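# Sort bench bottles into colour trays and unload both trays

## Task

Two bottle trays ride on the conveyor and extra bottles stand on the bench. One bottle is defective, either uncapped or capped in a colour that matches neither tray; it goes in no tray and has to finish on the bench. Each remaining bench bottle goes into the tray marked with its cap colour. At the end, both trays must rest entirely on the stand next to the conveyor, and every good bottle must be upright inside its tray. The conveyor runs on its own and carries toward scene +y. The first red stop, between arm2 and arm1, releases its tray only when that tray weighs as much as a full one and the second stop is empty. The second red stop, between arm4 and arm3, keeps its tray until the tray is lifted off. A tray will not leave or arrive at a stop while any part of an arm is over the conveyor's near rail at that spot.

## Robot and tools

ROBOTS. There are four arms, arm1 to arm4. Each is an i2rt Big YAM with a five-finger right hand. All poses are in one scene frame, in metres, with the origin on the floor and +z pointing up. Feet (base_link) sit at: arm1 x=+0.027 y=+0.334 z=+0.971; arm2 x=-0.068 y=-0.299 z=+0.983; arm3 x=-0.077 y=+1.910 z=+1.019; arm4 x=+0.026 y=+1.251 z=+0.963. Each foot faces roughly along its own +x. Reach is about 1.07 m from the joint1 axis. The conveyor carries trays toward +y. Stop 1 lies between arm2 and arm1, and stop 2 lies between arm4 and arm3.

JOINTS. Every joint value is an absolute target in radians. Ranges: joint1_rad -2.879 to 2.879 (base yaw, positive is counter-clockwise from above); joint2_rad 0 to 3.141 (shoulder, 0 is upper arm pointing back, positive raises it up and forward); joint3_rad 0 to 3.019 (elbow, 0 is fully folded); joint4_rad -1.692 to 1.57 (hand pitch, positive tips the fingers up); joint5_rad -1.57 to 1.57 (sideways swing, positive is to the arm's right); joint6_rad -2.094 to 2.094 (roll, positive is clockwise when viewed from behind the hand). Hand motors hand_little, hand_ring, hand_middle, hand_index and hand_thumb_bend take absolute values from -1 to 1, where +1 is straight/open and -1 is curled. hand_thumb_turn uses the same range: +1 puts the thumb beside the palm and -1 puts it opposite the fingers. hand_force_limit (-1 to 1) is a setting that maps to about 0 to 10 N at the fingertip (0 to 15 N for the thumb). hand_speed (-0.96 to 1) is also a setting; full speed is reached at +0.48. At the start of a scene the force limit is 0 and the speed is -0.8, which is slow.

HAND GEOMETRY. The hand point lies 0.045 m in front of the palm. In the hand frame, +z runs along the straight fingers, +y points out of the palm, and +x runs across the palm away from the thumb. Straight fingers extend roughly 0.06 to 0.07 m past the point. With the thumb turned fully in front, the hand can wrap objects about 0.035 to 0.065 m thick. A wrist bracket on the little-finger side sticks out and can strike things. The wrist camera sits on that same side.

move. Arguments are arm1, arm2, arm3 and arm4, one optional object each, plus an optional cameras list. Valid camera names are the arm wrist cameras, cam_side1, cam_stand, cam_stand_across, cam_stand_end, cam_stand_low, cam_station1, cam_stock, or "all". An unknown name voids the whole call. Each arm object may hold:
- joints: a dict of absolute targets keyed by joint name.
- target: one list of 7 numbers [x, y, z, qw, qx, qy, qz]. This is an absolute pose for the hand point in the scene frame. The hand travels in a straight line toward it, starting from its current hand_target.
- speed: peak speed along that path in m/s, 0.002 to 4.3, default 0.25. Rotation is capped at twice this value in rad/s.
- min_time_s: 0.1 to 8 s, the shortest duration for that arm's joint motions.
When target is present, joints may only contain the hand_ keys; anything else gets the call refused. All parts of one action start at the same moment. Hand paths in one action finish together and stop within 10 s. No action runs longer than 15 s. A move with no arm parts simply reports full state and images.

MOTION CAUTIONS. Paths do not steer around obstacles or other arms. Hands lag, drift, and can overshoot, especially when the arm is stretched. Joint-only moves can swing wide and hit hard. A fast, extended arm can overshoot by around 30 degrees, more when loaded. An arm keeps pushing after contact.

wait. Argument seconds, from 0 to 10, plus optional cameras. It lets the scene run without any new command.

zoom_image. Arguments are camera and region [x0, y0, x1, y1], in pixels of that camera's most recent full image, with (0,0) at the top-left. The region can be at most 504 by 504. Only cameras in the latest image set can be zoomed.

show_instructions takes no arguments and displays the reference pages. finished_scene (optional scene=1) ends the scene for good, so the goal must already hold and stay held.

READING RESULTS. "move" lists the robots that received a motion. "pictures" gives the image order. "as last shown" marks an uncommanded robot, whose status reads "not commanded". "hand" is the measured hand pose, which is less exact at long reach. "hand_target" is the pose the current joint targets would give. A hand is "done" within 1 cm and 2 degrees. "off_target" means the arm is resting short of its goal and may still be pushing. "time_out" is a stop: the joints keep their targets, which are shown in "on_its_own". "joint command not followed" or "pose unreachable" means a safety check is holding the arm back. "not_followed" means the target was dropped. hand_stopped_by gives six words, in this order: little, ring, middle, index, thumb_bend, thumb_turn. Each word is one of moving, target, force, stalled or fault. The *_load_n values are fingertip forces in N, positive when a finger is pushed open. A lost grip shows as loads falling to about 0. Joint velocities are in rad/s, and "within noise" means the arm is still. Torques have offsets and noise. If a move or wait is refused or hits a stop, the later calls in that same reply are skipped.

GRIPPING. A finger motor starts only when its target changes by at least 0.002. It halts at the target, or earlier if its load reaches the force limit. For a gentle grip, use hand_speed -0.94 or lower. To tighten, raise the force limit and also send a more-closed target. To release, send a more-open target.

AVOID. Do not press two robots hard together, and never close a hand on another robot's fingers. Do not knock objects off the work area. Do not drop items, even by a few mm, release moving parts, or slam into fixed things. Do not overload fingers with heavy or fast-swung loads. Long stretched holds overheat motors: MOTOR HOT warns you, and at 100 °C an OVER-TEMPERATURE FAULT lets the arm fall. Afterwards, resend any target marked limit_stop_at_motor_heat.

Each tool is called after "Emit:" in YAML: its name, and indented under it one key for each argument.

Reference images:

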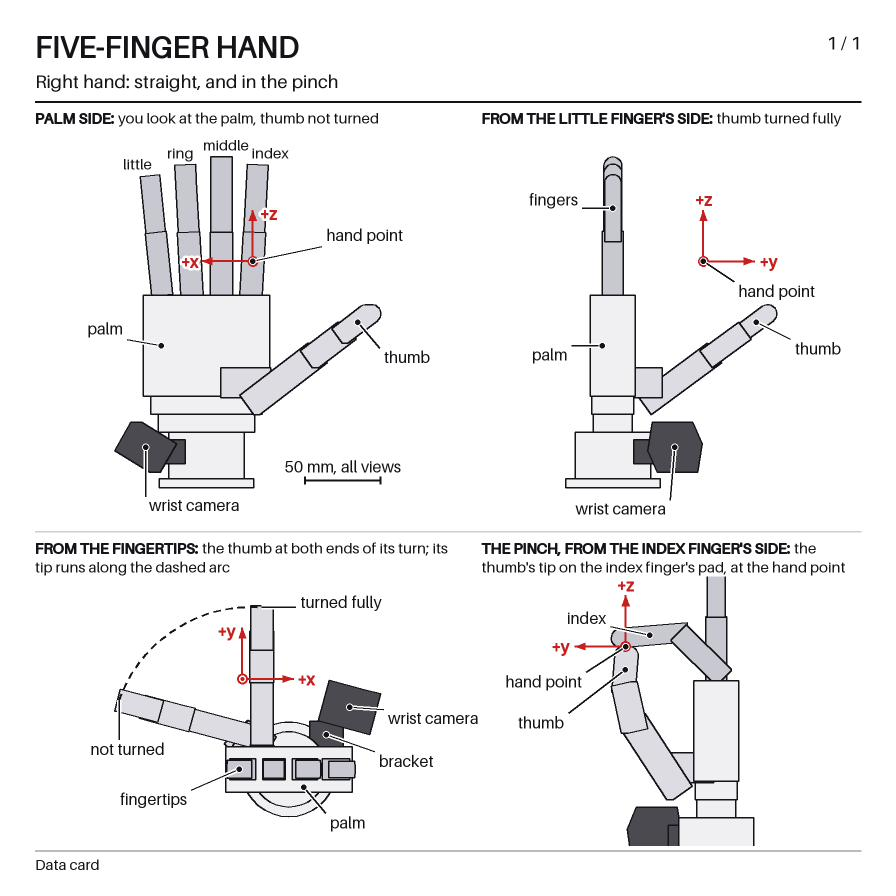

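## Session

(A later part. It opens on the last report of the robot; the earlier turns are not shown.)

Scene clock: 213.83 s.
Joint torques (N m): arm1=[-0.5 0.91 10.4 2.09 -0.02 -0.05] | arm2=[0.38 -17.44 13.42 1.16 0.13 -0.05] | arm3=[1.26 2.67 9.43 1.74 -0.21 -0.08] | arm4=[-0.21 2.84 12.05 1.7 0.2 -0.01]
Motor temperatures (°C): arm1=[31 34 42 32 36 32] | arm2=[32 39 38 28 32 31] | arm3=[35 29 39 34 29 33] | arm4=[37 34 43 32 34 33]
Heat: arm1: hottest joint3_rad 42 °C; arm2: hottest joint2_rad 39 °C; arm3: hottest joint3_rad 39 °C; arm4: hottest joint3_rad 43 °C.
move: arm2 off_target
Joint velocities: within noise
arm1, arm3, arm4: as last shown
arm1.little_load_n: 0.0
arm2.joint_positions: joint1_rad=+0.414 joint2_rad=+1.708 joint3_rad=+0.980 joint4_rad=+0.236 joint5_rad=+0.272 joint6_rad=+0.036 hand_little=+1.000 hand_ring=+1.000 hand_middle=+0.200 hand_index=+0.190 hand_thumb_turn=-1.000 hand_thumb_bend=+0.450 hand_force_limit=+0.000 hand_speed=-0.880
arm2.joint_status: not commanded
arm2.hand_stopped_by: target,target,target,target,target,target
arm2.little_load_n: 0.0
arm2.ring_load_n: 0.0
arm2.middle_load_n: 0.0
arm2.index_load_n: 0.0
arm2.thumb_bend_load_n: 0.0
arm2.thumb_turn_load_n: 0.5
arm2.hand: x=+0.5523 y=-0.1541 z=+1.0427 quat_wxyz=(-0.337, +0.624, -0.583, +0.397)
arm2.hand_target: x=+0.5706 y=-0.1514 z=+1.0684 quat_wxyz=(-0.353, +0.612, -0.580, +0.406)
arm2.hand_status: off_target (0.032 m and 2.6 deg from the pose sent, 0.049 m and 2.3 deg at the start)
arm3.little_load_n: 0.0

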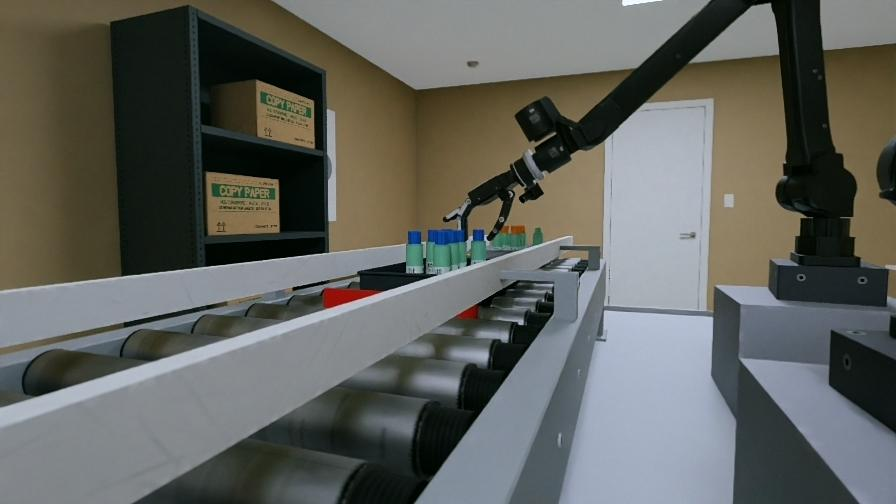

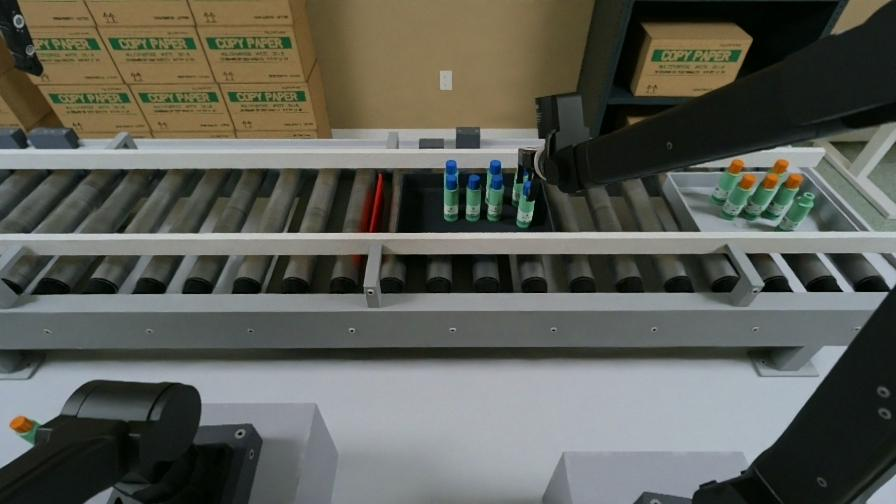

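Emit:
move:
  arm2: {"target":[0.570,-0.151,1.11,0.3532,-0.6117,0.5799,-0.4060],"speed":0.1}

Emit:
move:
  arm2: {"target":[0.545,-0.151,1.17,0.3532,-0.6117,0.5799,-0.4060],"speed":0.15}
  cameras: ["cam_side1","cam_station1"]

Emit:
zoom_image:
  camera: "cam_station1"
  region: [390, 90, 590, 250]

Scene clock: 215.17 s.
Joint torques (N m): arm1=[-0.5 0.91 10.43 2.09 -0.03 -0.05] | arm2=[0.5 -16.26 14.17 1.13 0.14 -0.06] | arm3=[1.26 2.73 9.43 1.73 -0.21 -0.08] | arm4=[-0.21 2.84 12.05 1.69 0.21 -0.01]
Motor temperatures (°C): arm1=[31 34 42 32 36 32] | arm2=[32 39 38 28 32 31] | arm3=[35 29 39 34 29 33] | arm4=[37 34 43 32 34 33]
Heat: arm1: hottest joint3_rad 42 °C; arm2: hottest joint2_rad 39 °C; arm3: hottest joint3_rad 39 °C; arm4: hottest joint3_rad 43 °C.
move: arm2 off_target
Joint velocities: within noise
arm1.joint_positions: joint1_rad=-0.127 joint2_rad=+0.614 joint3_rad=+1.316 joint4_rad=-1.171 joint5_rad=-0.149 joint6_rad=-0.993 hand_little=+1.000 hand_ring=+1.000 hand_middle=+1.000 hand_index=+1.000 hand_thumb_turn=+1.000 hand_thumb_bend=+1.000 hand_force_limit=+0.000 hand_speed=-0.800
arm1.joint_status: not commanded
arm1.hand_stopped_by: target,target,target,target,target,target
arm1.little_load_n: 0.0
arm1.ring_load_n: 0.0
arm1.middle_load_n: 0.0
arm1.index_load_n: 0.0
arm1.thumb_bend_load_n: 0.5
arm1.thumb_turn_load_n: 0.0
arm1.hand: x=+0.2914 y=+0.3080 z=+1.4429 quat_wxyz=(-0.190, +0.820, -0.239, +0.483)
arm1.hand_target: x=+0.2909 y=+0.3080 z=+1.4557 quat_wxyz=(-0.192, +0.814, -0.236, +0.495)
arm1.hand_status: not commanded
arm2.joint_positions: joint1_rad=+0.414 joint2_rad=+1.631 joint3_rad=+1.019 joint4_rad=+0.126 joint5_rad=+0.272 joint6_rad=+0.036 hand_little=+1.000 hand_ring=+1.000 hand_middle=+0.200 hand_index=+0.190 hand_thumb_turn=-1.000 hand_thumb_bend=+0.450 hand_force_limit=+0.000 hand_speed=-0.880
arm2.joint_status: not commanded
arm2.hand_stopped_by: target,target,target,target,target,target
arm2.little_load_n: 0.0
arm2.ring_load_n: 0.0
arm2.middle_load_n: 0.0
arm2.index_load_n: 0.0
arm2.thumb_bend_load_n: 0.0
arm2.thumb_turn_load_n: 0.0
arm2.hand: x=+0.5524 y=-0.1538 z=+1.0866 quat_wxyz=(-0.339, +0.623, -0.582, +0.399)
arm2.hand_target: x=+0.5688 y=-0.1514 z=+1.1105 quat_wxyz=(-0.353, +0.612, -0.580, +0.406)
arm2.hand_status: off_target (0.029 m and 2.2 deg from the pose sent, 0.070 m and 2.5 deg at the start)
arm3.joint_positions: joint1_rad=+0.052 joint2_rad=+0.631 joint3_rad=+1.412 joint4_rad=-1.169 joint5_rad=-0.182 joint6_rad=-1.161 hand_little=+1.000 hand_ring=+1.000 hand_middle=+1.000 hand_index=+1.000 hand_thumb_turn=+1.000 hand_thumb_bend=+1.000 hand_force_limit=+0.000 hand_speed=-0.800
arm3.joint_status: not commanded
arm3.hand_stopped_by: target,target,target,target,target,target
arm3.little_load_n: 0.0
arm3.ring_load_n: 0.0
arm3.middle_load_n: 0.0
arm3.index_load_n: 0.0
arm3.thumb_bend_load_n: 0.0
arm3.thumb_turn_load_n: 0.0
arm3.hand: x=+0.1895 y=+1.8818 z=+1.5413 quat_wxyz=(-0.173, +0.819, -0.148, +0.528)
arm3.hand_target: x=+0.1880 y=+1.8818 z=+1.5499 quat_wxyz=(-0.174, +0.814, -0.146, +0.535)
arm3.hand_status: not commanded
arm4.joint_positions: joint1_rad=-0.047 joint2_rad=+0.634 joint3_rad=+1.333 joint4_rad=-1.246 joint5_rad=+0.179 joint6_rad=-1.146 hand_little=+1.000 hand_ring=+1.000 hand_middle=+1.000 hand_index=+1.000 hand_thumb_turn=+1.000 hand_thumb_bend=+1.000 hand_force_limit=+0.000 hand_speed=-0.800
arm4.joint_status: not commanded
arm4.hand_stopped_by: target,target,target,target,target,target
arm4.little_load_n: 0.0
arm4.ring_load_n: 0.0
arm4.middle_load_n: 0.0
arm4.index_load_n: 0.0
arm4.thumb_bend_load_n: 0.0
arm4.thumb_turn_load_n: 0.0
arm4.hand: x=+0.2713 y=+1.1888 z=+1.4397 quat_wxyz=(-0.038, +0.845, -0.204, +0.493)
arm4.hand_target: x=+0.2706 y=+1.1888 z=+1.4503 quat_wxyz=(-0.041, +0.839, -0.204, +0.503)
arm4.hand_status: not commanded
pictures: none

Scene clock: 216.33 s.
Joint torques (N m): arm1=[-0.44 0.85 10.41 2.1 -0.03 -0.06] | arm2=[1.2 -14.33 15.2 1.18 0.32 0.01] | arm3=[1.32 2.67 9.42 1.73 -0.21 -0.08] | arm4=[-0.26 2.84 12.05 1.69 0.2 0]
Motor temperatures (°C): arm1=[31 34 42 32 36 32] | arm2=[32 39 38 28 32 31] | arm3=[35 29 39 34 29 33] | arm4=[37 34 43 32 34 33]
Heat: arm1: hottest joint3_rad 42 °C; arm2: hottest joint2_rad 39 °C; arm3: hottest joint3_rad 39 °C; arm4: hottest joint3_rad 43 °C.
move: arm2 off_target
Joint velocities: within noise
arm1, arm3, arm4: as last shown
arm1.ring_load_n: -0.5
arm1.thumb_bend_load_n: 0.0
arm1.thumb_turn_load_n: -0.5
arm2.joint_positions: joint1_rad=+0.415 joint2_rad=+1.490 joint3_rad=+1.032 joint4_rad=-0.028 joint5_rad=+0.278 joint6_rad=+0.036 hand_little=+1.000 hand_ring=+1.000 hand_middle=+0.200 hand_index=+0.190 hand_thumb_turn=-1.000 hand_thumb_bend=+0.450 hand_force_limit=+0.000 hand_speed=-0.880
arm2.joint_status: not commanded
arm2.hand_stopped_by: target,target,target,target,target,target
arm2.little_load_n: 0.0
arm2.ring_load_n: 0.0
arm2.middle_load_n: 0.0
arm2.index_load_n: 0.0
arm2.thumb_bend_load_n: 0.0
arm2.thumb_turn_load_n: 0.0
arm2.hand: x=+0.5301 y=-0.1601 z=+1.1467 quat_wxyz=(-0.338, +0.621, -0.583, +0.401)
arm2.hand_target: x=+0.5438 y=-0.1513 z=+1.1702 quat_wxyz=(-0.353, +0.612, -0.580, +0.406)
arm2.hand_status: off_target (0.029 m and 2.2 deg from the pose sent, 0.084 m and 2.2 deg at the start)
arm3.little_load_n: -0.5

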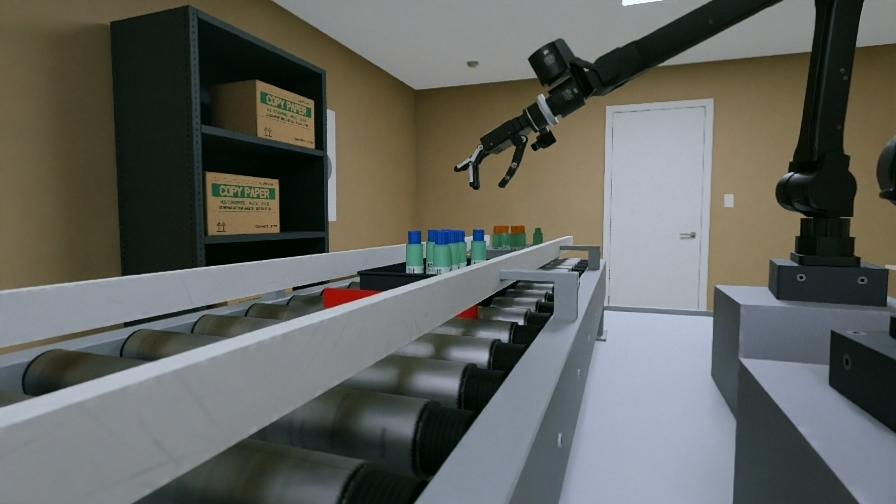

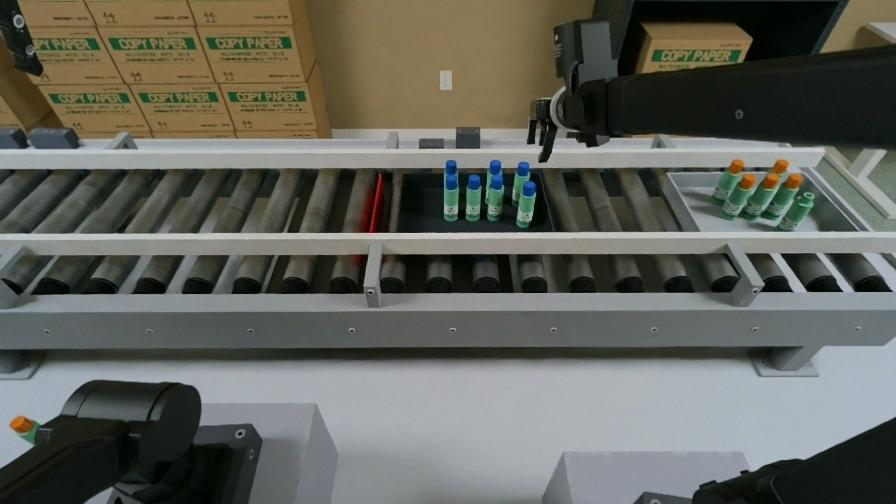

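Scaled by 2.520 from the camera's image (finer frame: 1280x720).

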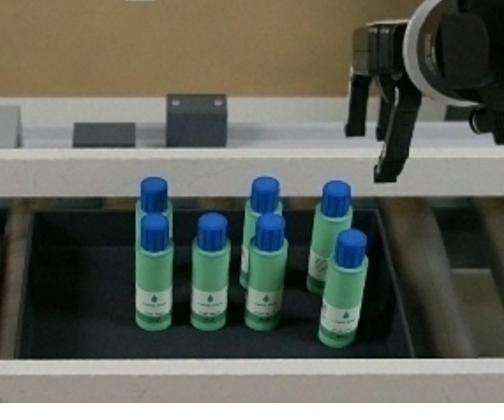

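Emit:
move:
  arm2: {"target":[0.36,-0.30,1.20,0.3364,-0.6220,0.6174,-0.3463],"speed":0.4,"joints":{"hand_index":0.5,"hand_middle":0.5,"hand_thumb_bend":0.9,"hand_speed":0.3}}
  arm1: {"joints":{"hand_thumb_turn":-1,"hand_index":0.5,"hand_middle":0.5,"hand_thumb_bend":0.9,"hand_speed":0.3}}

Emit:
move:
  arm2: {"target":[0.27,-0.42,1.12,0.3265,-0.6272,0.6272,-0.3265],"speed":0.4}
  cameras: ["cam_side1","cam_station1","arm1_cam_wrist"]

Scene clock: 218.07 s.
Joint torques (N m): arm1=[-0.56 0.91 10.41 2.09 -0.02 -0.07] | arm2=[0.38 -6.42 10.78 1.13 0.01 -0.16] | arm3=[1.2 2.67 9.43 1.73 -0.22 -0.08] | arm4=[-0.21 2.78 12.05 1.69 0.21 -0.01]
Motor temperatures (°C): arm1=[31 34 42 32 36 32] | arm2=[32 39 38 28 32 31] | arm3=[35 29 39 34 29 33] | arm4=[37 34 43 32 34 33]
Heat: arm1: hottest joint3_rad 42 °C; arm2: hottest joint2_rad 39 °C; arm3: hottest joint3_rad 39 °C; arm4: hottest joint3_rad 43 °C.
move: arm1 done; arm2 off_target
Joint velocities: within noise
arm1.joint_positions: joint1_rad=-0.127 joint2_rad=+0.614 joint3_rad=+1.316 joint4_rad=-1.171 joint5_rad=-0.149 joint6_rad=-0.993 hand_little=+1.000 hand_ring=+1.000 hand_middle=+0.500 hand_index=+0.500 hand_thumb_turn=-1.000 hand_thumb_bend=+0.900 hand_force_limit=+0.000 hand_speed=+0.300
arm1.joint_status: all done
arm1.hand_stopped_by: target,target,target,target,target,target
arm1.little_load_n: 0.0
arm1.ring_load_n: 0.0
arm1.middle_load_n: 0.0
arm1.index_load_n: 0.0
arm1.thumb_bend_load_n: 0.0
arm1.thumb_turn_load_n: 0.0
arm1.hand: x=+0.2914 y=+0.3080 z=+1.4429 quat_wxyz=(-0.190, +0.820, -0.239, +0.483)
arm1.hand_target: x=+0.2909 y=+0.3080 z=+1.4557 quat_wxyz=(-0.192, +0.814, -0.236, +0.495)
arm1.hand_status: not commanded
arm2.joint_positions: joint1_rad=+0.049 joint2_rad=+0.948 joint3_rad=+0.790 joint4_rad=-0.379 joint5_rad=-0.082 joint6_rad=-0.052 hand_little=+1.000 hand_ring=+1.000 hand_middle=+0.500 hand_index=+0.500 hand_thumb_turn=-1.000 hand_thumb_bend=+0.900 hand_force_limit=+0.000 hand_speed=+0.300
arm2.joint_status: all done
arm2.hand_stopped_by: target,target,target,target,target,target
arm2.little_load_n: 0.0
arm2.ring_load_n: 0.0
arm2.middle_load_n: 0.0
arm2.index_load_n: 0.0
arm2.thumb_bend_load_n: 0.0
arm2.thumb_turn_load_n: 0.0
arm2.hand: x=+0.3650 y=-0.2989 z=+1.2109 quat_wxyz=(-0.345, +0.615, -0.615, +0.353)
arm2.hand_target: x=+0.3600 y=-0.3000 z=+1.2002 quat_wxyz=(-0.336, +0.622, -0.617, +0.346)
arm2.hand_status: off_target (0.012 m and 1.6 deg from the pose sent, 0.227 m and 7.4 deg at the start)
arm3, arm4: as last shown
arm3.little_load_n: 0.0
arm4.thumb_bend_load_n: -0.5
pictures: none

Scene clock: 219.57 s.
Joint torques (N m): arm1=[-0.56 0.85 10.43 2.09 -0.02 -0.07] | arm2=[0.67 -4.25 11.02 1.69 -0.24 -0.17] | arm3=[1.2 2.67 9.44 1.73 -0.21 -0.08] | arm4=[-0.21 2.78 12.05 1.69 0.21 -0.01]
Motor temperatures (°C): arm1=[31 34 42 32 36 32] | arm2=[32 39 38 28 32 31] | arm3=[35 29 39 34 29 33] | arm4=[37 34 43 32 34 33]
Heat: arm1: hottest joint3_rad 42 °C; arm2: hottest joint2_rad 39 °C; arm3: hottest joint3_rad 39 °C; arm4: hottest joint3_rad 43 °C.
move: arm2 done
Joint velocities: within noise
arm1, arm3, arm4: as last shown
arm1.little_load_n: -0.5
arm2.joint_positions: joint1_rad=-0.471 joint2_rad=+0.909 joint3_rad=+0.580 joint4_rad=-0.379 joint5_rad=-0.502 joint6_rad=-0.375 hand_little=+1.000 hand_ring=+1.000 hand_middle=+0.500 hand_index=+0.500 hand_thumb_turn=-1.000 hand_thumb_bend=+0.900 hand_force_limit=+0.000 hand_speed=+0.300
arm2.joint_status: not commanded
arm2.hand_stopped_by: target,target,target,target,target,target
arm2.little_load_n: 0.0
arm2.ring_load_n: 0.0
arm2.middle_load_n: 0.0
arm2.index_load_n: 0.0
arm2.thumb_bend_load_n: 0.0
arm2.thumb_turn_load_n: 0.0
arm2.hand: x=+0.2697 y=-0.4184 z=+1.1231 quat_wxyz=(-0.328, +0.624, -0.629, +0.327)
arm2.hand_target: x=+0.2700 y=-0.4201 z=+1.1200 quat_wxyz=(-0.326, +0.627, -0.627, +0.327)
arm2.hand_status: done (0.003 m and 0.4 deg from the pose sent, 0.179 m and 4.3 deg at the start)
arm3.ring_load_n: -0.5
arm4.thumb_bend_load_n: 0.0
pictures: arm1_cam_wrist, cam_side1, cam_station1

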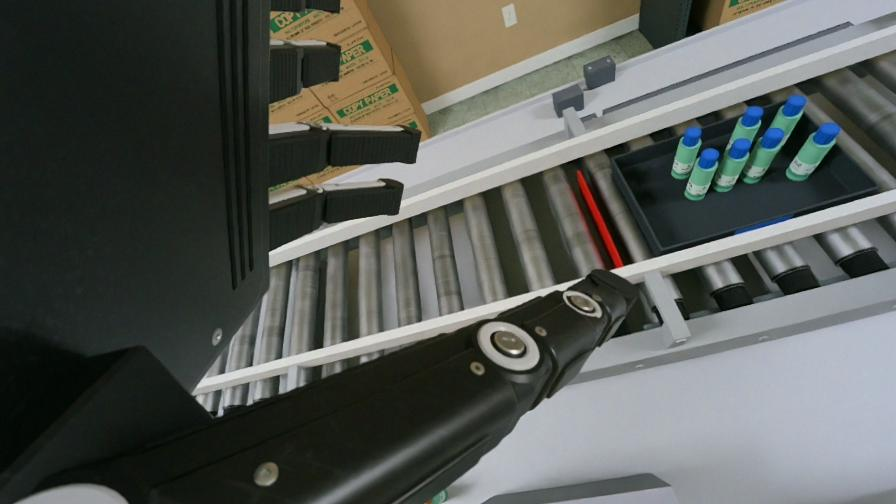

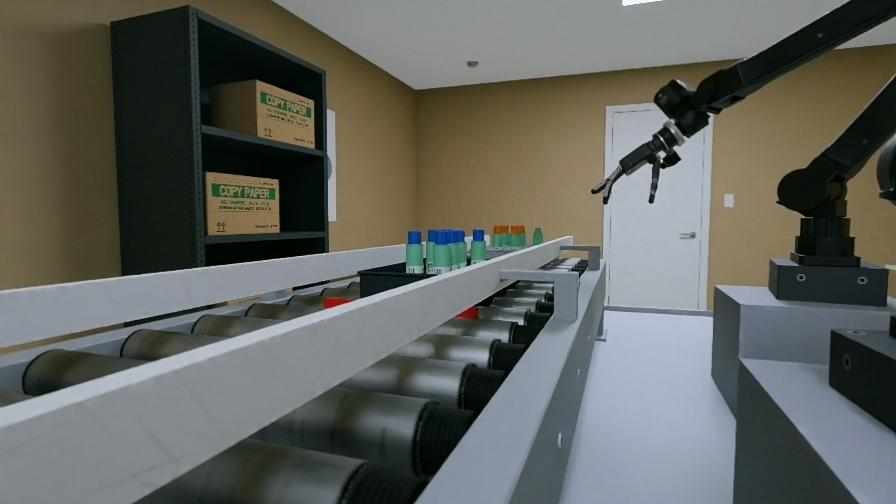

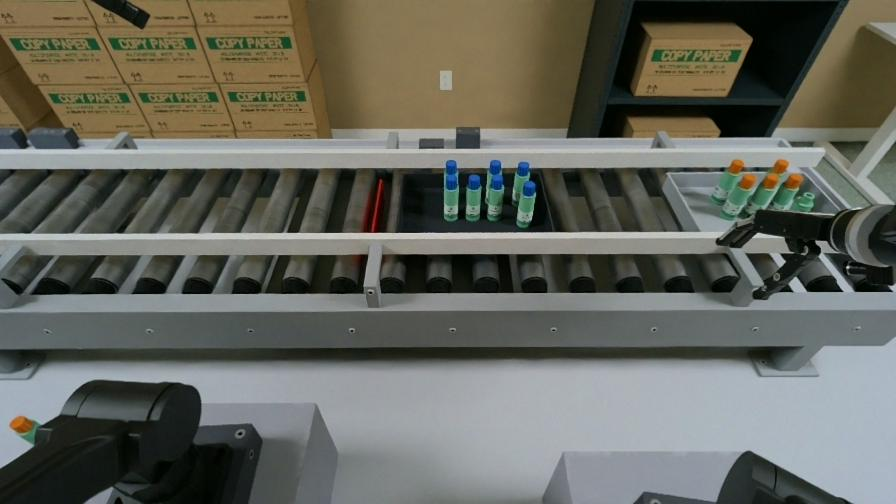

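Emit:
move:
  arm1: {"target":[0.22,0.55,1.15,0.3265,-0.6272,0.6272,-0.3265],"speed":0.4}

Emit:
move:
  arm1: {"target":[0.18,0.60,0.97,0.3265,-0.6272,0.6272,-0.3265],"speed":0.3}
  cameras: ["arm1_cam_wrist","cam_side1","cam_station1"]

Scene clock: 222.53 s.
Joint torques (N m): arm1=[0.26 -0.38 12.33 0.68 0.71 0.06] | arm2=[0.56 -4.25 11 1.68 -0.24 -0.18] | arm3=[1.26 2.67 9.42 1.74 -0.21 -0.09] | arm4=[-0.21 2.84 12.05 1.7 0.2 -0.01]
Motor temperatures (°C): arm1=[31 34 42 32 36 32] | arm2=[32 39 39 28 32 31] | arm3=[35 29 39 34 29 33] | arm4=[37 34 43 32 34 33]
Heat: arm1: hottest joint3_rad 42 °C; arm2: hottest joint2_rad 39 °C; arm3: hottest joint3_rad 39 °C; arm4: hottest joint3_rad 43 °C.
move: arm1 off_target
Joint velocities: within noise
arm1.joint_positions: joint1_rad=+1.187 joint2_rad=+0.713 joint3_rad=+0.621 joint4_rad=-1.053 joint5_rad=+0.898 joint6_rad=+1.012 hand_little=+1.000 hand_ring=+1.000 hand_middle=+0.500 hand_index=+0.500 hand_thumb_turn=-1.000 hand_thumb_bend=+0.900 hand_force_limit=+0.000 hand_speed=+0.300
arm1.joint_status: not commanded
arm1.hand_stopped_by: target,target,target,target,target,target
arm1.little_load_n: 0.0
arm1.ring_load_n: 0.0
arm1.middle_load_n: 0.0
arm1.index_load_n: 0.0
arm1.thumb_bend_load_n: 0.0
arm1.thumb_turn_load_n: 0.0
arm1.hand: x=+0.2183 y=+0.5405 z=+1.1351 quat_wxyz=(-0.317, +0.633, -0.624, +0.331)
arm1.hand_target: x=+0.2199 y=+0.5497 z=+1.1498 quat_wxyz=(-0.327, +0.628, -0.627, +0.326)
arm1.hand_status: off_target (0.018 m and 1.5 deg from the pose sent, 0.386 m and 55.6 deg at the start)
arm2, arm3, arm4: as last shown
arm2.joint_positions: joint1_rad=-0.471 joint2_rad=+0.909 joint3_rad=+0.580 joint4_rad=-0.379 joint5_rad=-0.502 joint6_rad=-0.376 hand_little=+1.000 hand_ring=+1.000 hand_middle=+0.500 hand_index=+0.500 hand_thumb_turn=-1.000 hand_thumb_bend=+0.900 hand_force_limit=+0.000 hand_speed=+0.300
arm2.hand: x=+0.2697 y=-0.4184 z=+1.1231 quat_wxyz=(-0.328, +0.625, -0.629, +0.327)
arm3.ring_load_n: 0.0
pictures: none

Scene clock: 224.10 s.
Joint torques (N m): arm1=[-0.79 -4.25 7.12 1.21 0.77 0.08] | arm2=[0.56 -4.31 11.02 1.7 -0.24 -0.18] | arm3=[1.26 2.73 9.43 1.74 -0.21 -0.08] | arm4=[-0.21 2.78 12.07 1.69 0.21 -0.01]
Motor temperatures (°C): arm1=[31 34 42 32 36 32] | arm2=[32 39 39 28 31 31] | arm3=[35 29 39 34 29 33] | arm4=[37 34 43 32 34 33]
Heat: arm1: hottest joint3_rad 42 °C; arm2: hottest joint2_rad 39 °C; arm3: hottest joint3_rad 39 °C; arm4: hottest joint3_rad 43 °C.
move: arm1 done
Joint velocities: within noise
arm1.joint_positions: joint1_rad=+1.419 joint2_rad=+1.231 joint3_rad=+0.415 joint4_rad=-0.616 joint5_rad=+0.963 joint6_rad=+1.367 hand_little=+1.000 hand_ring=+1.000 hand_middle=+0.500 hand_index=+0.500 hand_thumb_turn=-1.000 hand_thumb_bend=+0.900 hand_force_limit=+0.000 hand_speed=+0.300
arm1.joint_status: not commanded
arm1.hand_stopped_by: target,target,target,target,target,target
arm1.little_load_n: 0.0
arm1.ring_load_n: 0.0
arm1.middle_load_n: 0.0
arm1.index_load_n: 0.0
arm1.thumb_bend_load_n: 0.0
arm1.thumb_turn_load_n: 0.0
arm1.hand: x=+0.1772 y=+0.5925 z=+0.9678 quat_wxyz=(-0.319, +0.636, -0.620, +0.331)
arm1.hand_target: x=+0.1799 y=+0.5998 z=+0.9702 quat_wxyz=(-0.326, +0.627, -0.627, +0.326)
arm1.hand_status: done (0.008 m and 1.7 deg from the pose sent, 0.180 m and 1.5 deg at the start)
arm2, arm3, arm4: as last shown
arm2.little_load_n: -0.5
arm3.middle_load_n: -0.5
arm1_cam_wrist: T_world_to_cam=[[-0.58743, -0.27273, -0.76194, 0.99807], [-0.52397, 0.8457, 0.10125, -0.50634], [0.61675, 0.45871, -0.63969, 0.35714]] pos_world=[0.10072, 0.53659, 1.04019]

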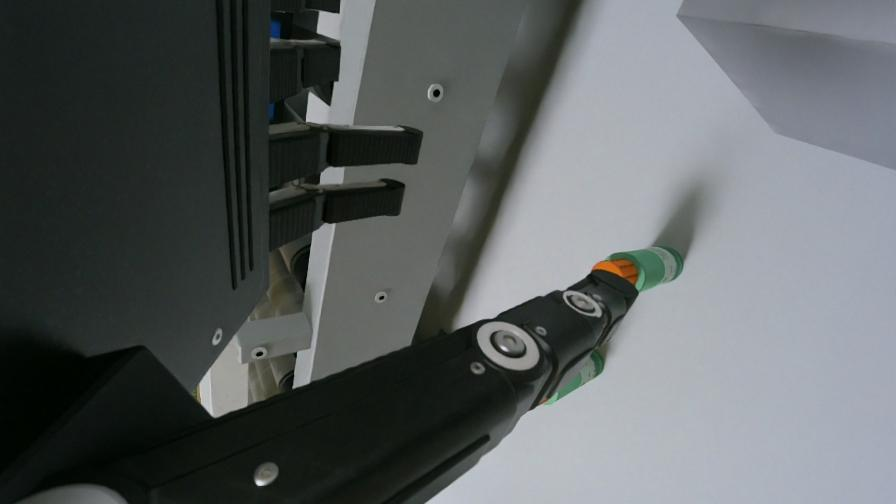

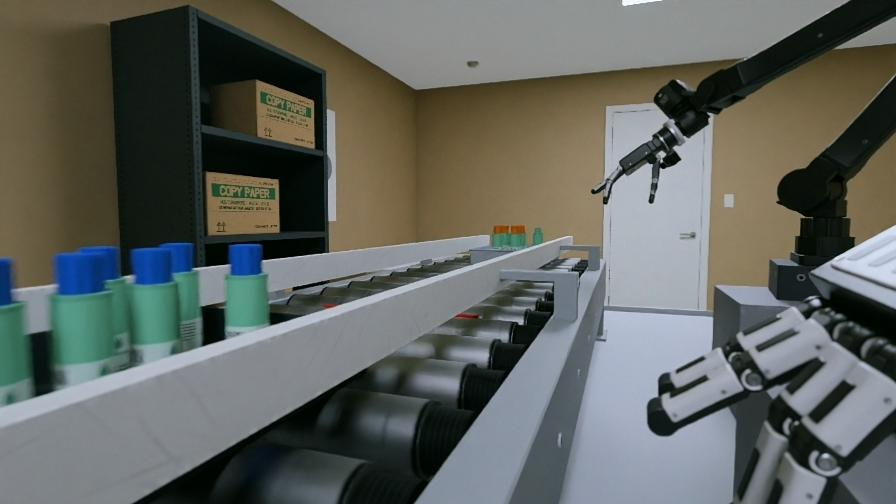

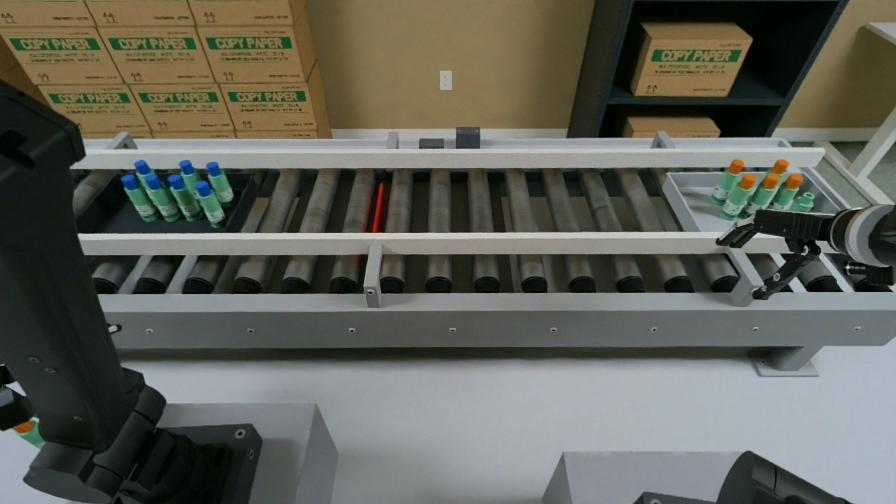

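Emit:
move:
  arm1: {"target":[0.170,0.640,0.90,0.3265,-0.6272,0.6272,-0.3265],"speed":0.15}
  cameras: ["arm1_cam_wrist","cam_stock"]

Emit:
zoom_image:
  camera: "arm1_cam_wrist"
  region: [420, 140, 720, 400]

Emit:
zoom_image:
  camera: "cam_stock"
  region: [480, 80, 780, 260]

Scene clock: 226.13 s.
Joint torques (N m): arm1=[0.03 -7.24 5.78 1.1 0.78 0.07] | arm2=[0.62 -4.37 11.04 1.69 -0.23 -0.19] | arm3=[1.32 2.67 9.43 1.73 -0.21 -0.09] | arm4=[-0.26 2.78 12.04 1.69 0.21 -0.01]
Motor temperatures (°C): arm1=[31 34 41 32 36 32] | arm2=[32 39 39 28 31 31] | arm3=[35 29 39 34 29 33] | arm4=[37 34 43 32 34 33]
Heat: arm1: hottest joint3_rad 41 °C; arm2: hottest joint2_rad 39 °C; arm3: hottest joint3_rad 39 °C; arm4: hottest joint3_rad 43 °C.
move: arm1 off_target
Joint velocities: within noise
arm1.joint_positions: joint1_rad=+1.458 joint2_rad=+1.592 joint3_rad=+0.463 joint4_rad=-0.381 joint5_rad=+0.969 joint6_rad=+1.451 hand_little=+1.000 hand_ring=+1.000 hand_middle=+0.500 hand_index=+0.500 hand_thumb_turn=-1.000 hand_thumb_bend=+0.900 hand_force_limit=+0.000 hand_speed=+0.300
arm1.joint_status: not commanded
arm1.hand_stopped_by: target,target,target,target,target,target
arm1.little_load_n: 0.0
arm1.ring_load_n: 0.0
arm1.middle_load_n: 0.0
arm1.index_load_n: 0.0
arm1.thumb_bend_load_n: 0.0
arm1.thumb_turn_load_n: 0.0
arm1.hand: x=+0.1694 y=+0.6247 z=+0.8975 quat_wxyz=(-0.314, +0.635, -0.621, +0.335)
arm1.hand_target: x=+0.1698 y=+0.6396 z=+0.9004 quat_wxyz=(-0.326, +0.627, -0.627, +0.326)
arm1.hand_status: off_target (0.016 m and 2.1 deg from the pose sent, 0.083 m and 1.7 deg at the start)
arm2, arm3, arm4: as last shown
arm2.little_load_n: 0.0
arm3.middle_load_n: 0.0
arm4.thumb_bend_load_n: -0.5
arm1_cam_wrist: T_world_to_cam=[[-0.58967, -0.27522, -0.7593, 0.94831], [-0.5168, 0.85105, 0.09288, -0.52762], [0.62065, 0.44718, -0.64407, 0.31276]] pos_world=[0.09241, 0.57016, 0.9705]

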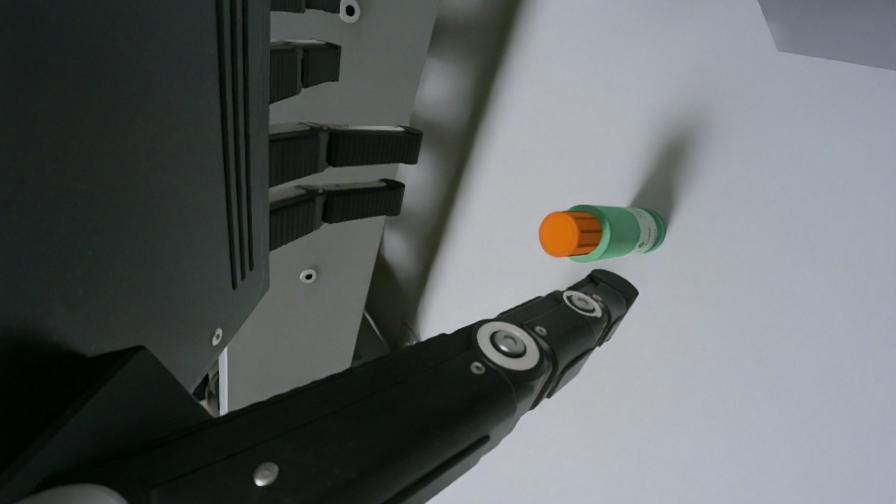

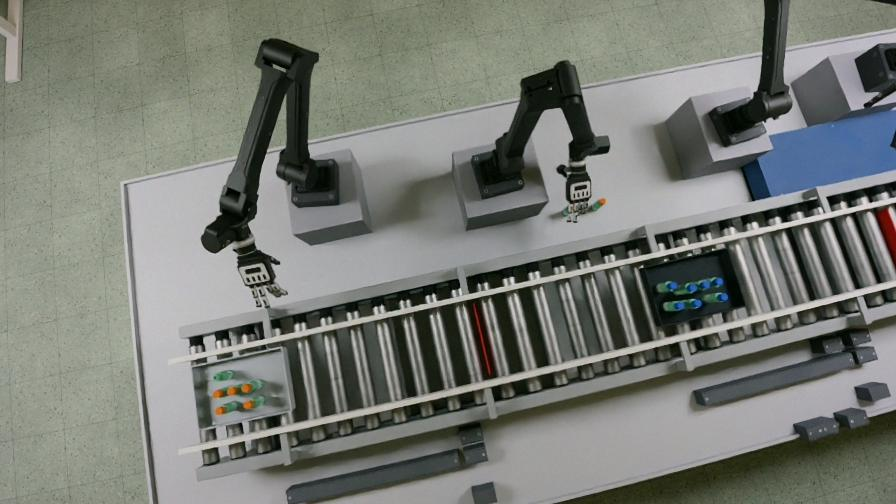

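Scaled by 1.680 from the camera's image (finer frame: 1280x720).

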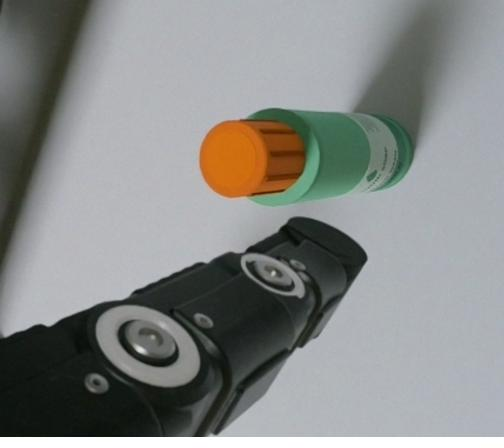

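Scaled by 1.680 from the camera's image (finer frame: 1280x720).

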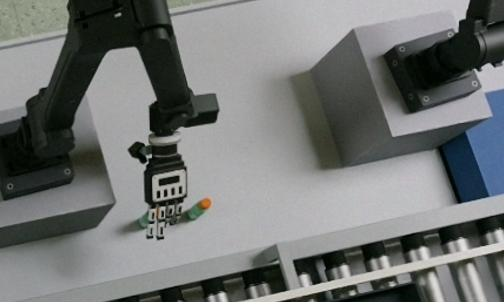

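Emit:
move:
  arm1: {"target":[0.168,0.655,0.87,0.3265,-0.6272,0.6272,-0.3265],"speed":0.1}
  cameras: ["arm1_cam_wrist","cam_stand_end","cam_side1"]

Emit:
zoom_image:
  camera: "arm1_cam_wrist"
  region: [380, 100, 680, 360]

Scene clock: 227.77 s.
Joint torques (N m): arm1=[0.32 -8.53 4.79 1.07 0.78 0.07] | arm2=[0.5 -4.31 11.06 1.66 -0.25 -0.19] | arm3=[1.26 2.73 9.43 1.74 -0.21 -0.08] | arm4=[-0.21 2.84 12.04 1.69 0.21 -0.01]
Motor temperatures (°C): arm1=[31 34 41 32 36 32] | arm2=[32 39 39 28 31 31] | arm3=[35 29 39 34 29 33] | arm4=[37 34 43 32 34 33]
Heat: arm1: hottest joint3_rad 41 °C; arm2: hottest joint2_rad 39 °C; arm3: hottest joint3_rad 39 °C; arm4: hottest joint3_rad 43 °C.
move: arm1 off_target
Joint velocities: within noise
arm1.joint_positions: joint1_rad=+1.463 joint2_rad=+1.732 joint3_rad=+0.503 joint4_rad=-0.291 joint5_rad=+0.969 joint6_rad=+1.466 hand_little=+1.000 hand_ring=+1.000 hand_middle=+0.500 hand_index=+0.500 hand_thumb_turn=-1.000 hand_thumb_bend=+0.900 hand_force_limit=+0.000 hand_speed=+0.300
arm1.joint_status: not commanded
arm1.hand_stopped_by: target,target,target,target,target,target
arm1.little_load_n: 0.0
arm1.ring_load_n: 0.0
arm1.middle_load_n: 0.0
arm1.index_load_n: 0.0
arm1.thumb_bend_load_n: 0.0
arm1.thumb_turn_load_n: 0.0
arm1.hand: x=+0.1687 y=+0.6407 z=+0.8688 quat_wxyz=(-0.315, +0.634, -0.622, +0.335)
arm1.hand_target: x=+0.1678 y=+0.6547 z=+0.8704 quat_wxyz=(-0.326, +0.627, -0.627, +0.326)
arm1.hand_status: off_target (0.014 m and 1.9 deg from the pose sent, 0.041 m and 2.1 deg at the start)
arm2, arm3, arm4: as last shown
arm4.ring_load_n: -0.5
arm4.thumb_bend_load_n: 0.0
pictures: arm1_cam_wrist, cam_side1, cam_stand_end
arm1_cam_wrist: T_world_to_cam=[[-0.5906, -0.27116, -0.76004, 0.92869], [-0.51382, 0.85261, 0.09509, -0.54246], [0.62223, 0.44668, -0.64289, 0.28649]] pos_world=[0.0915, 0.58636, 0.9416]

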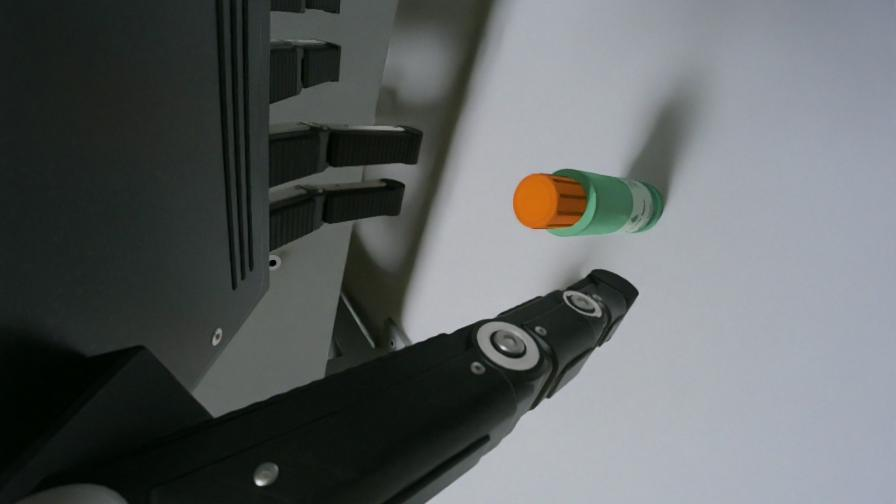

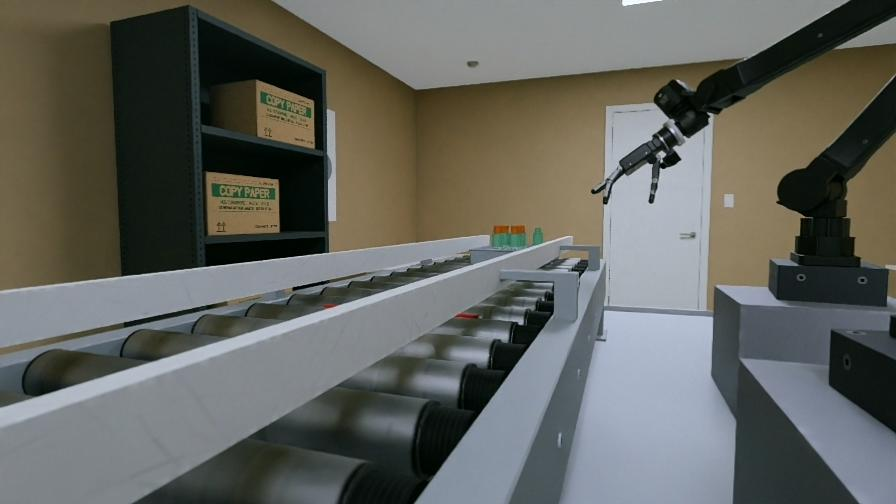

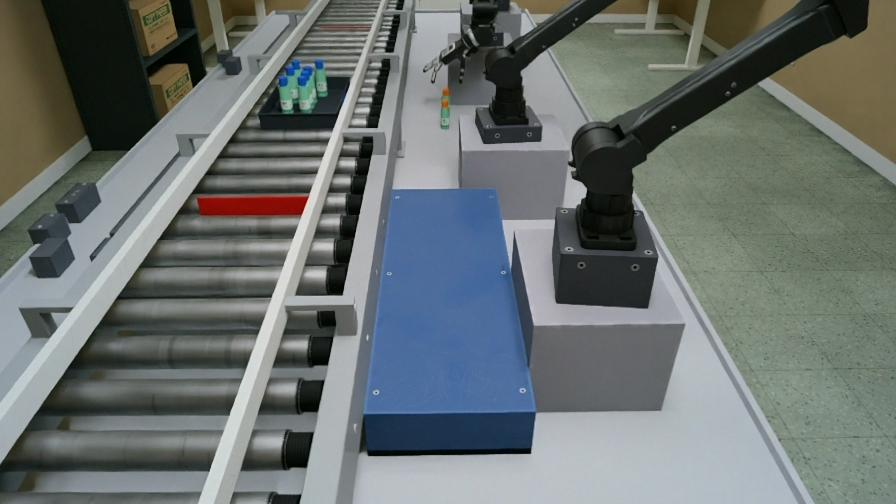

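Scaled by 1.680 from the camera's image (finer frame: 1280x720).

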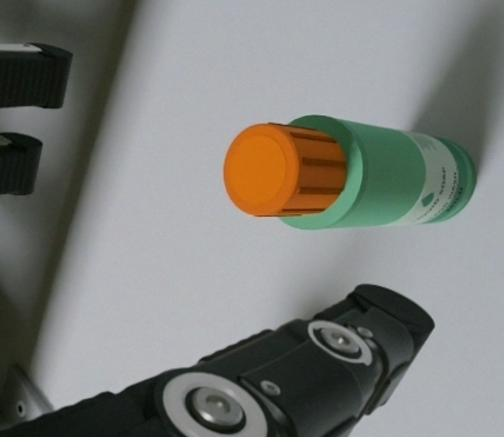

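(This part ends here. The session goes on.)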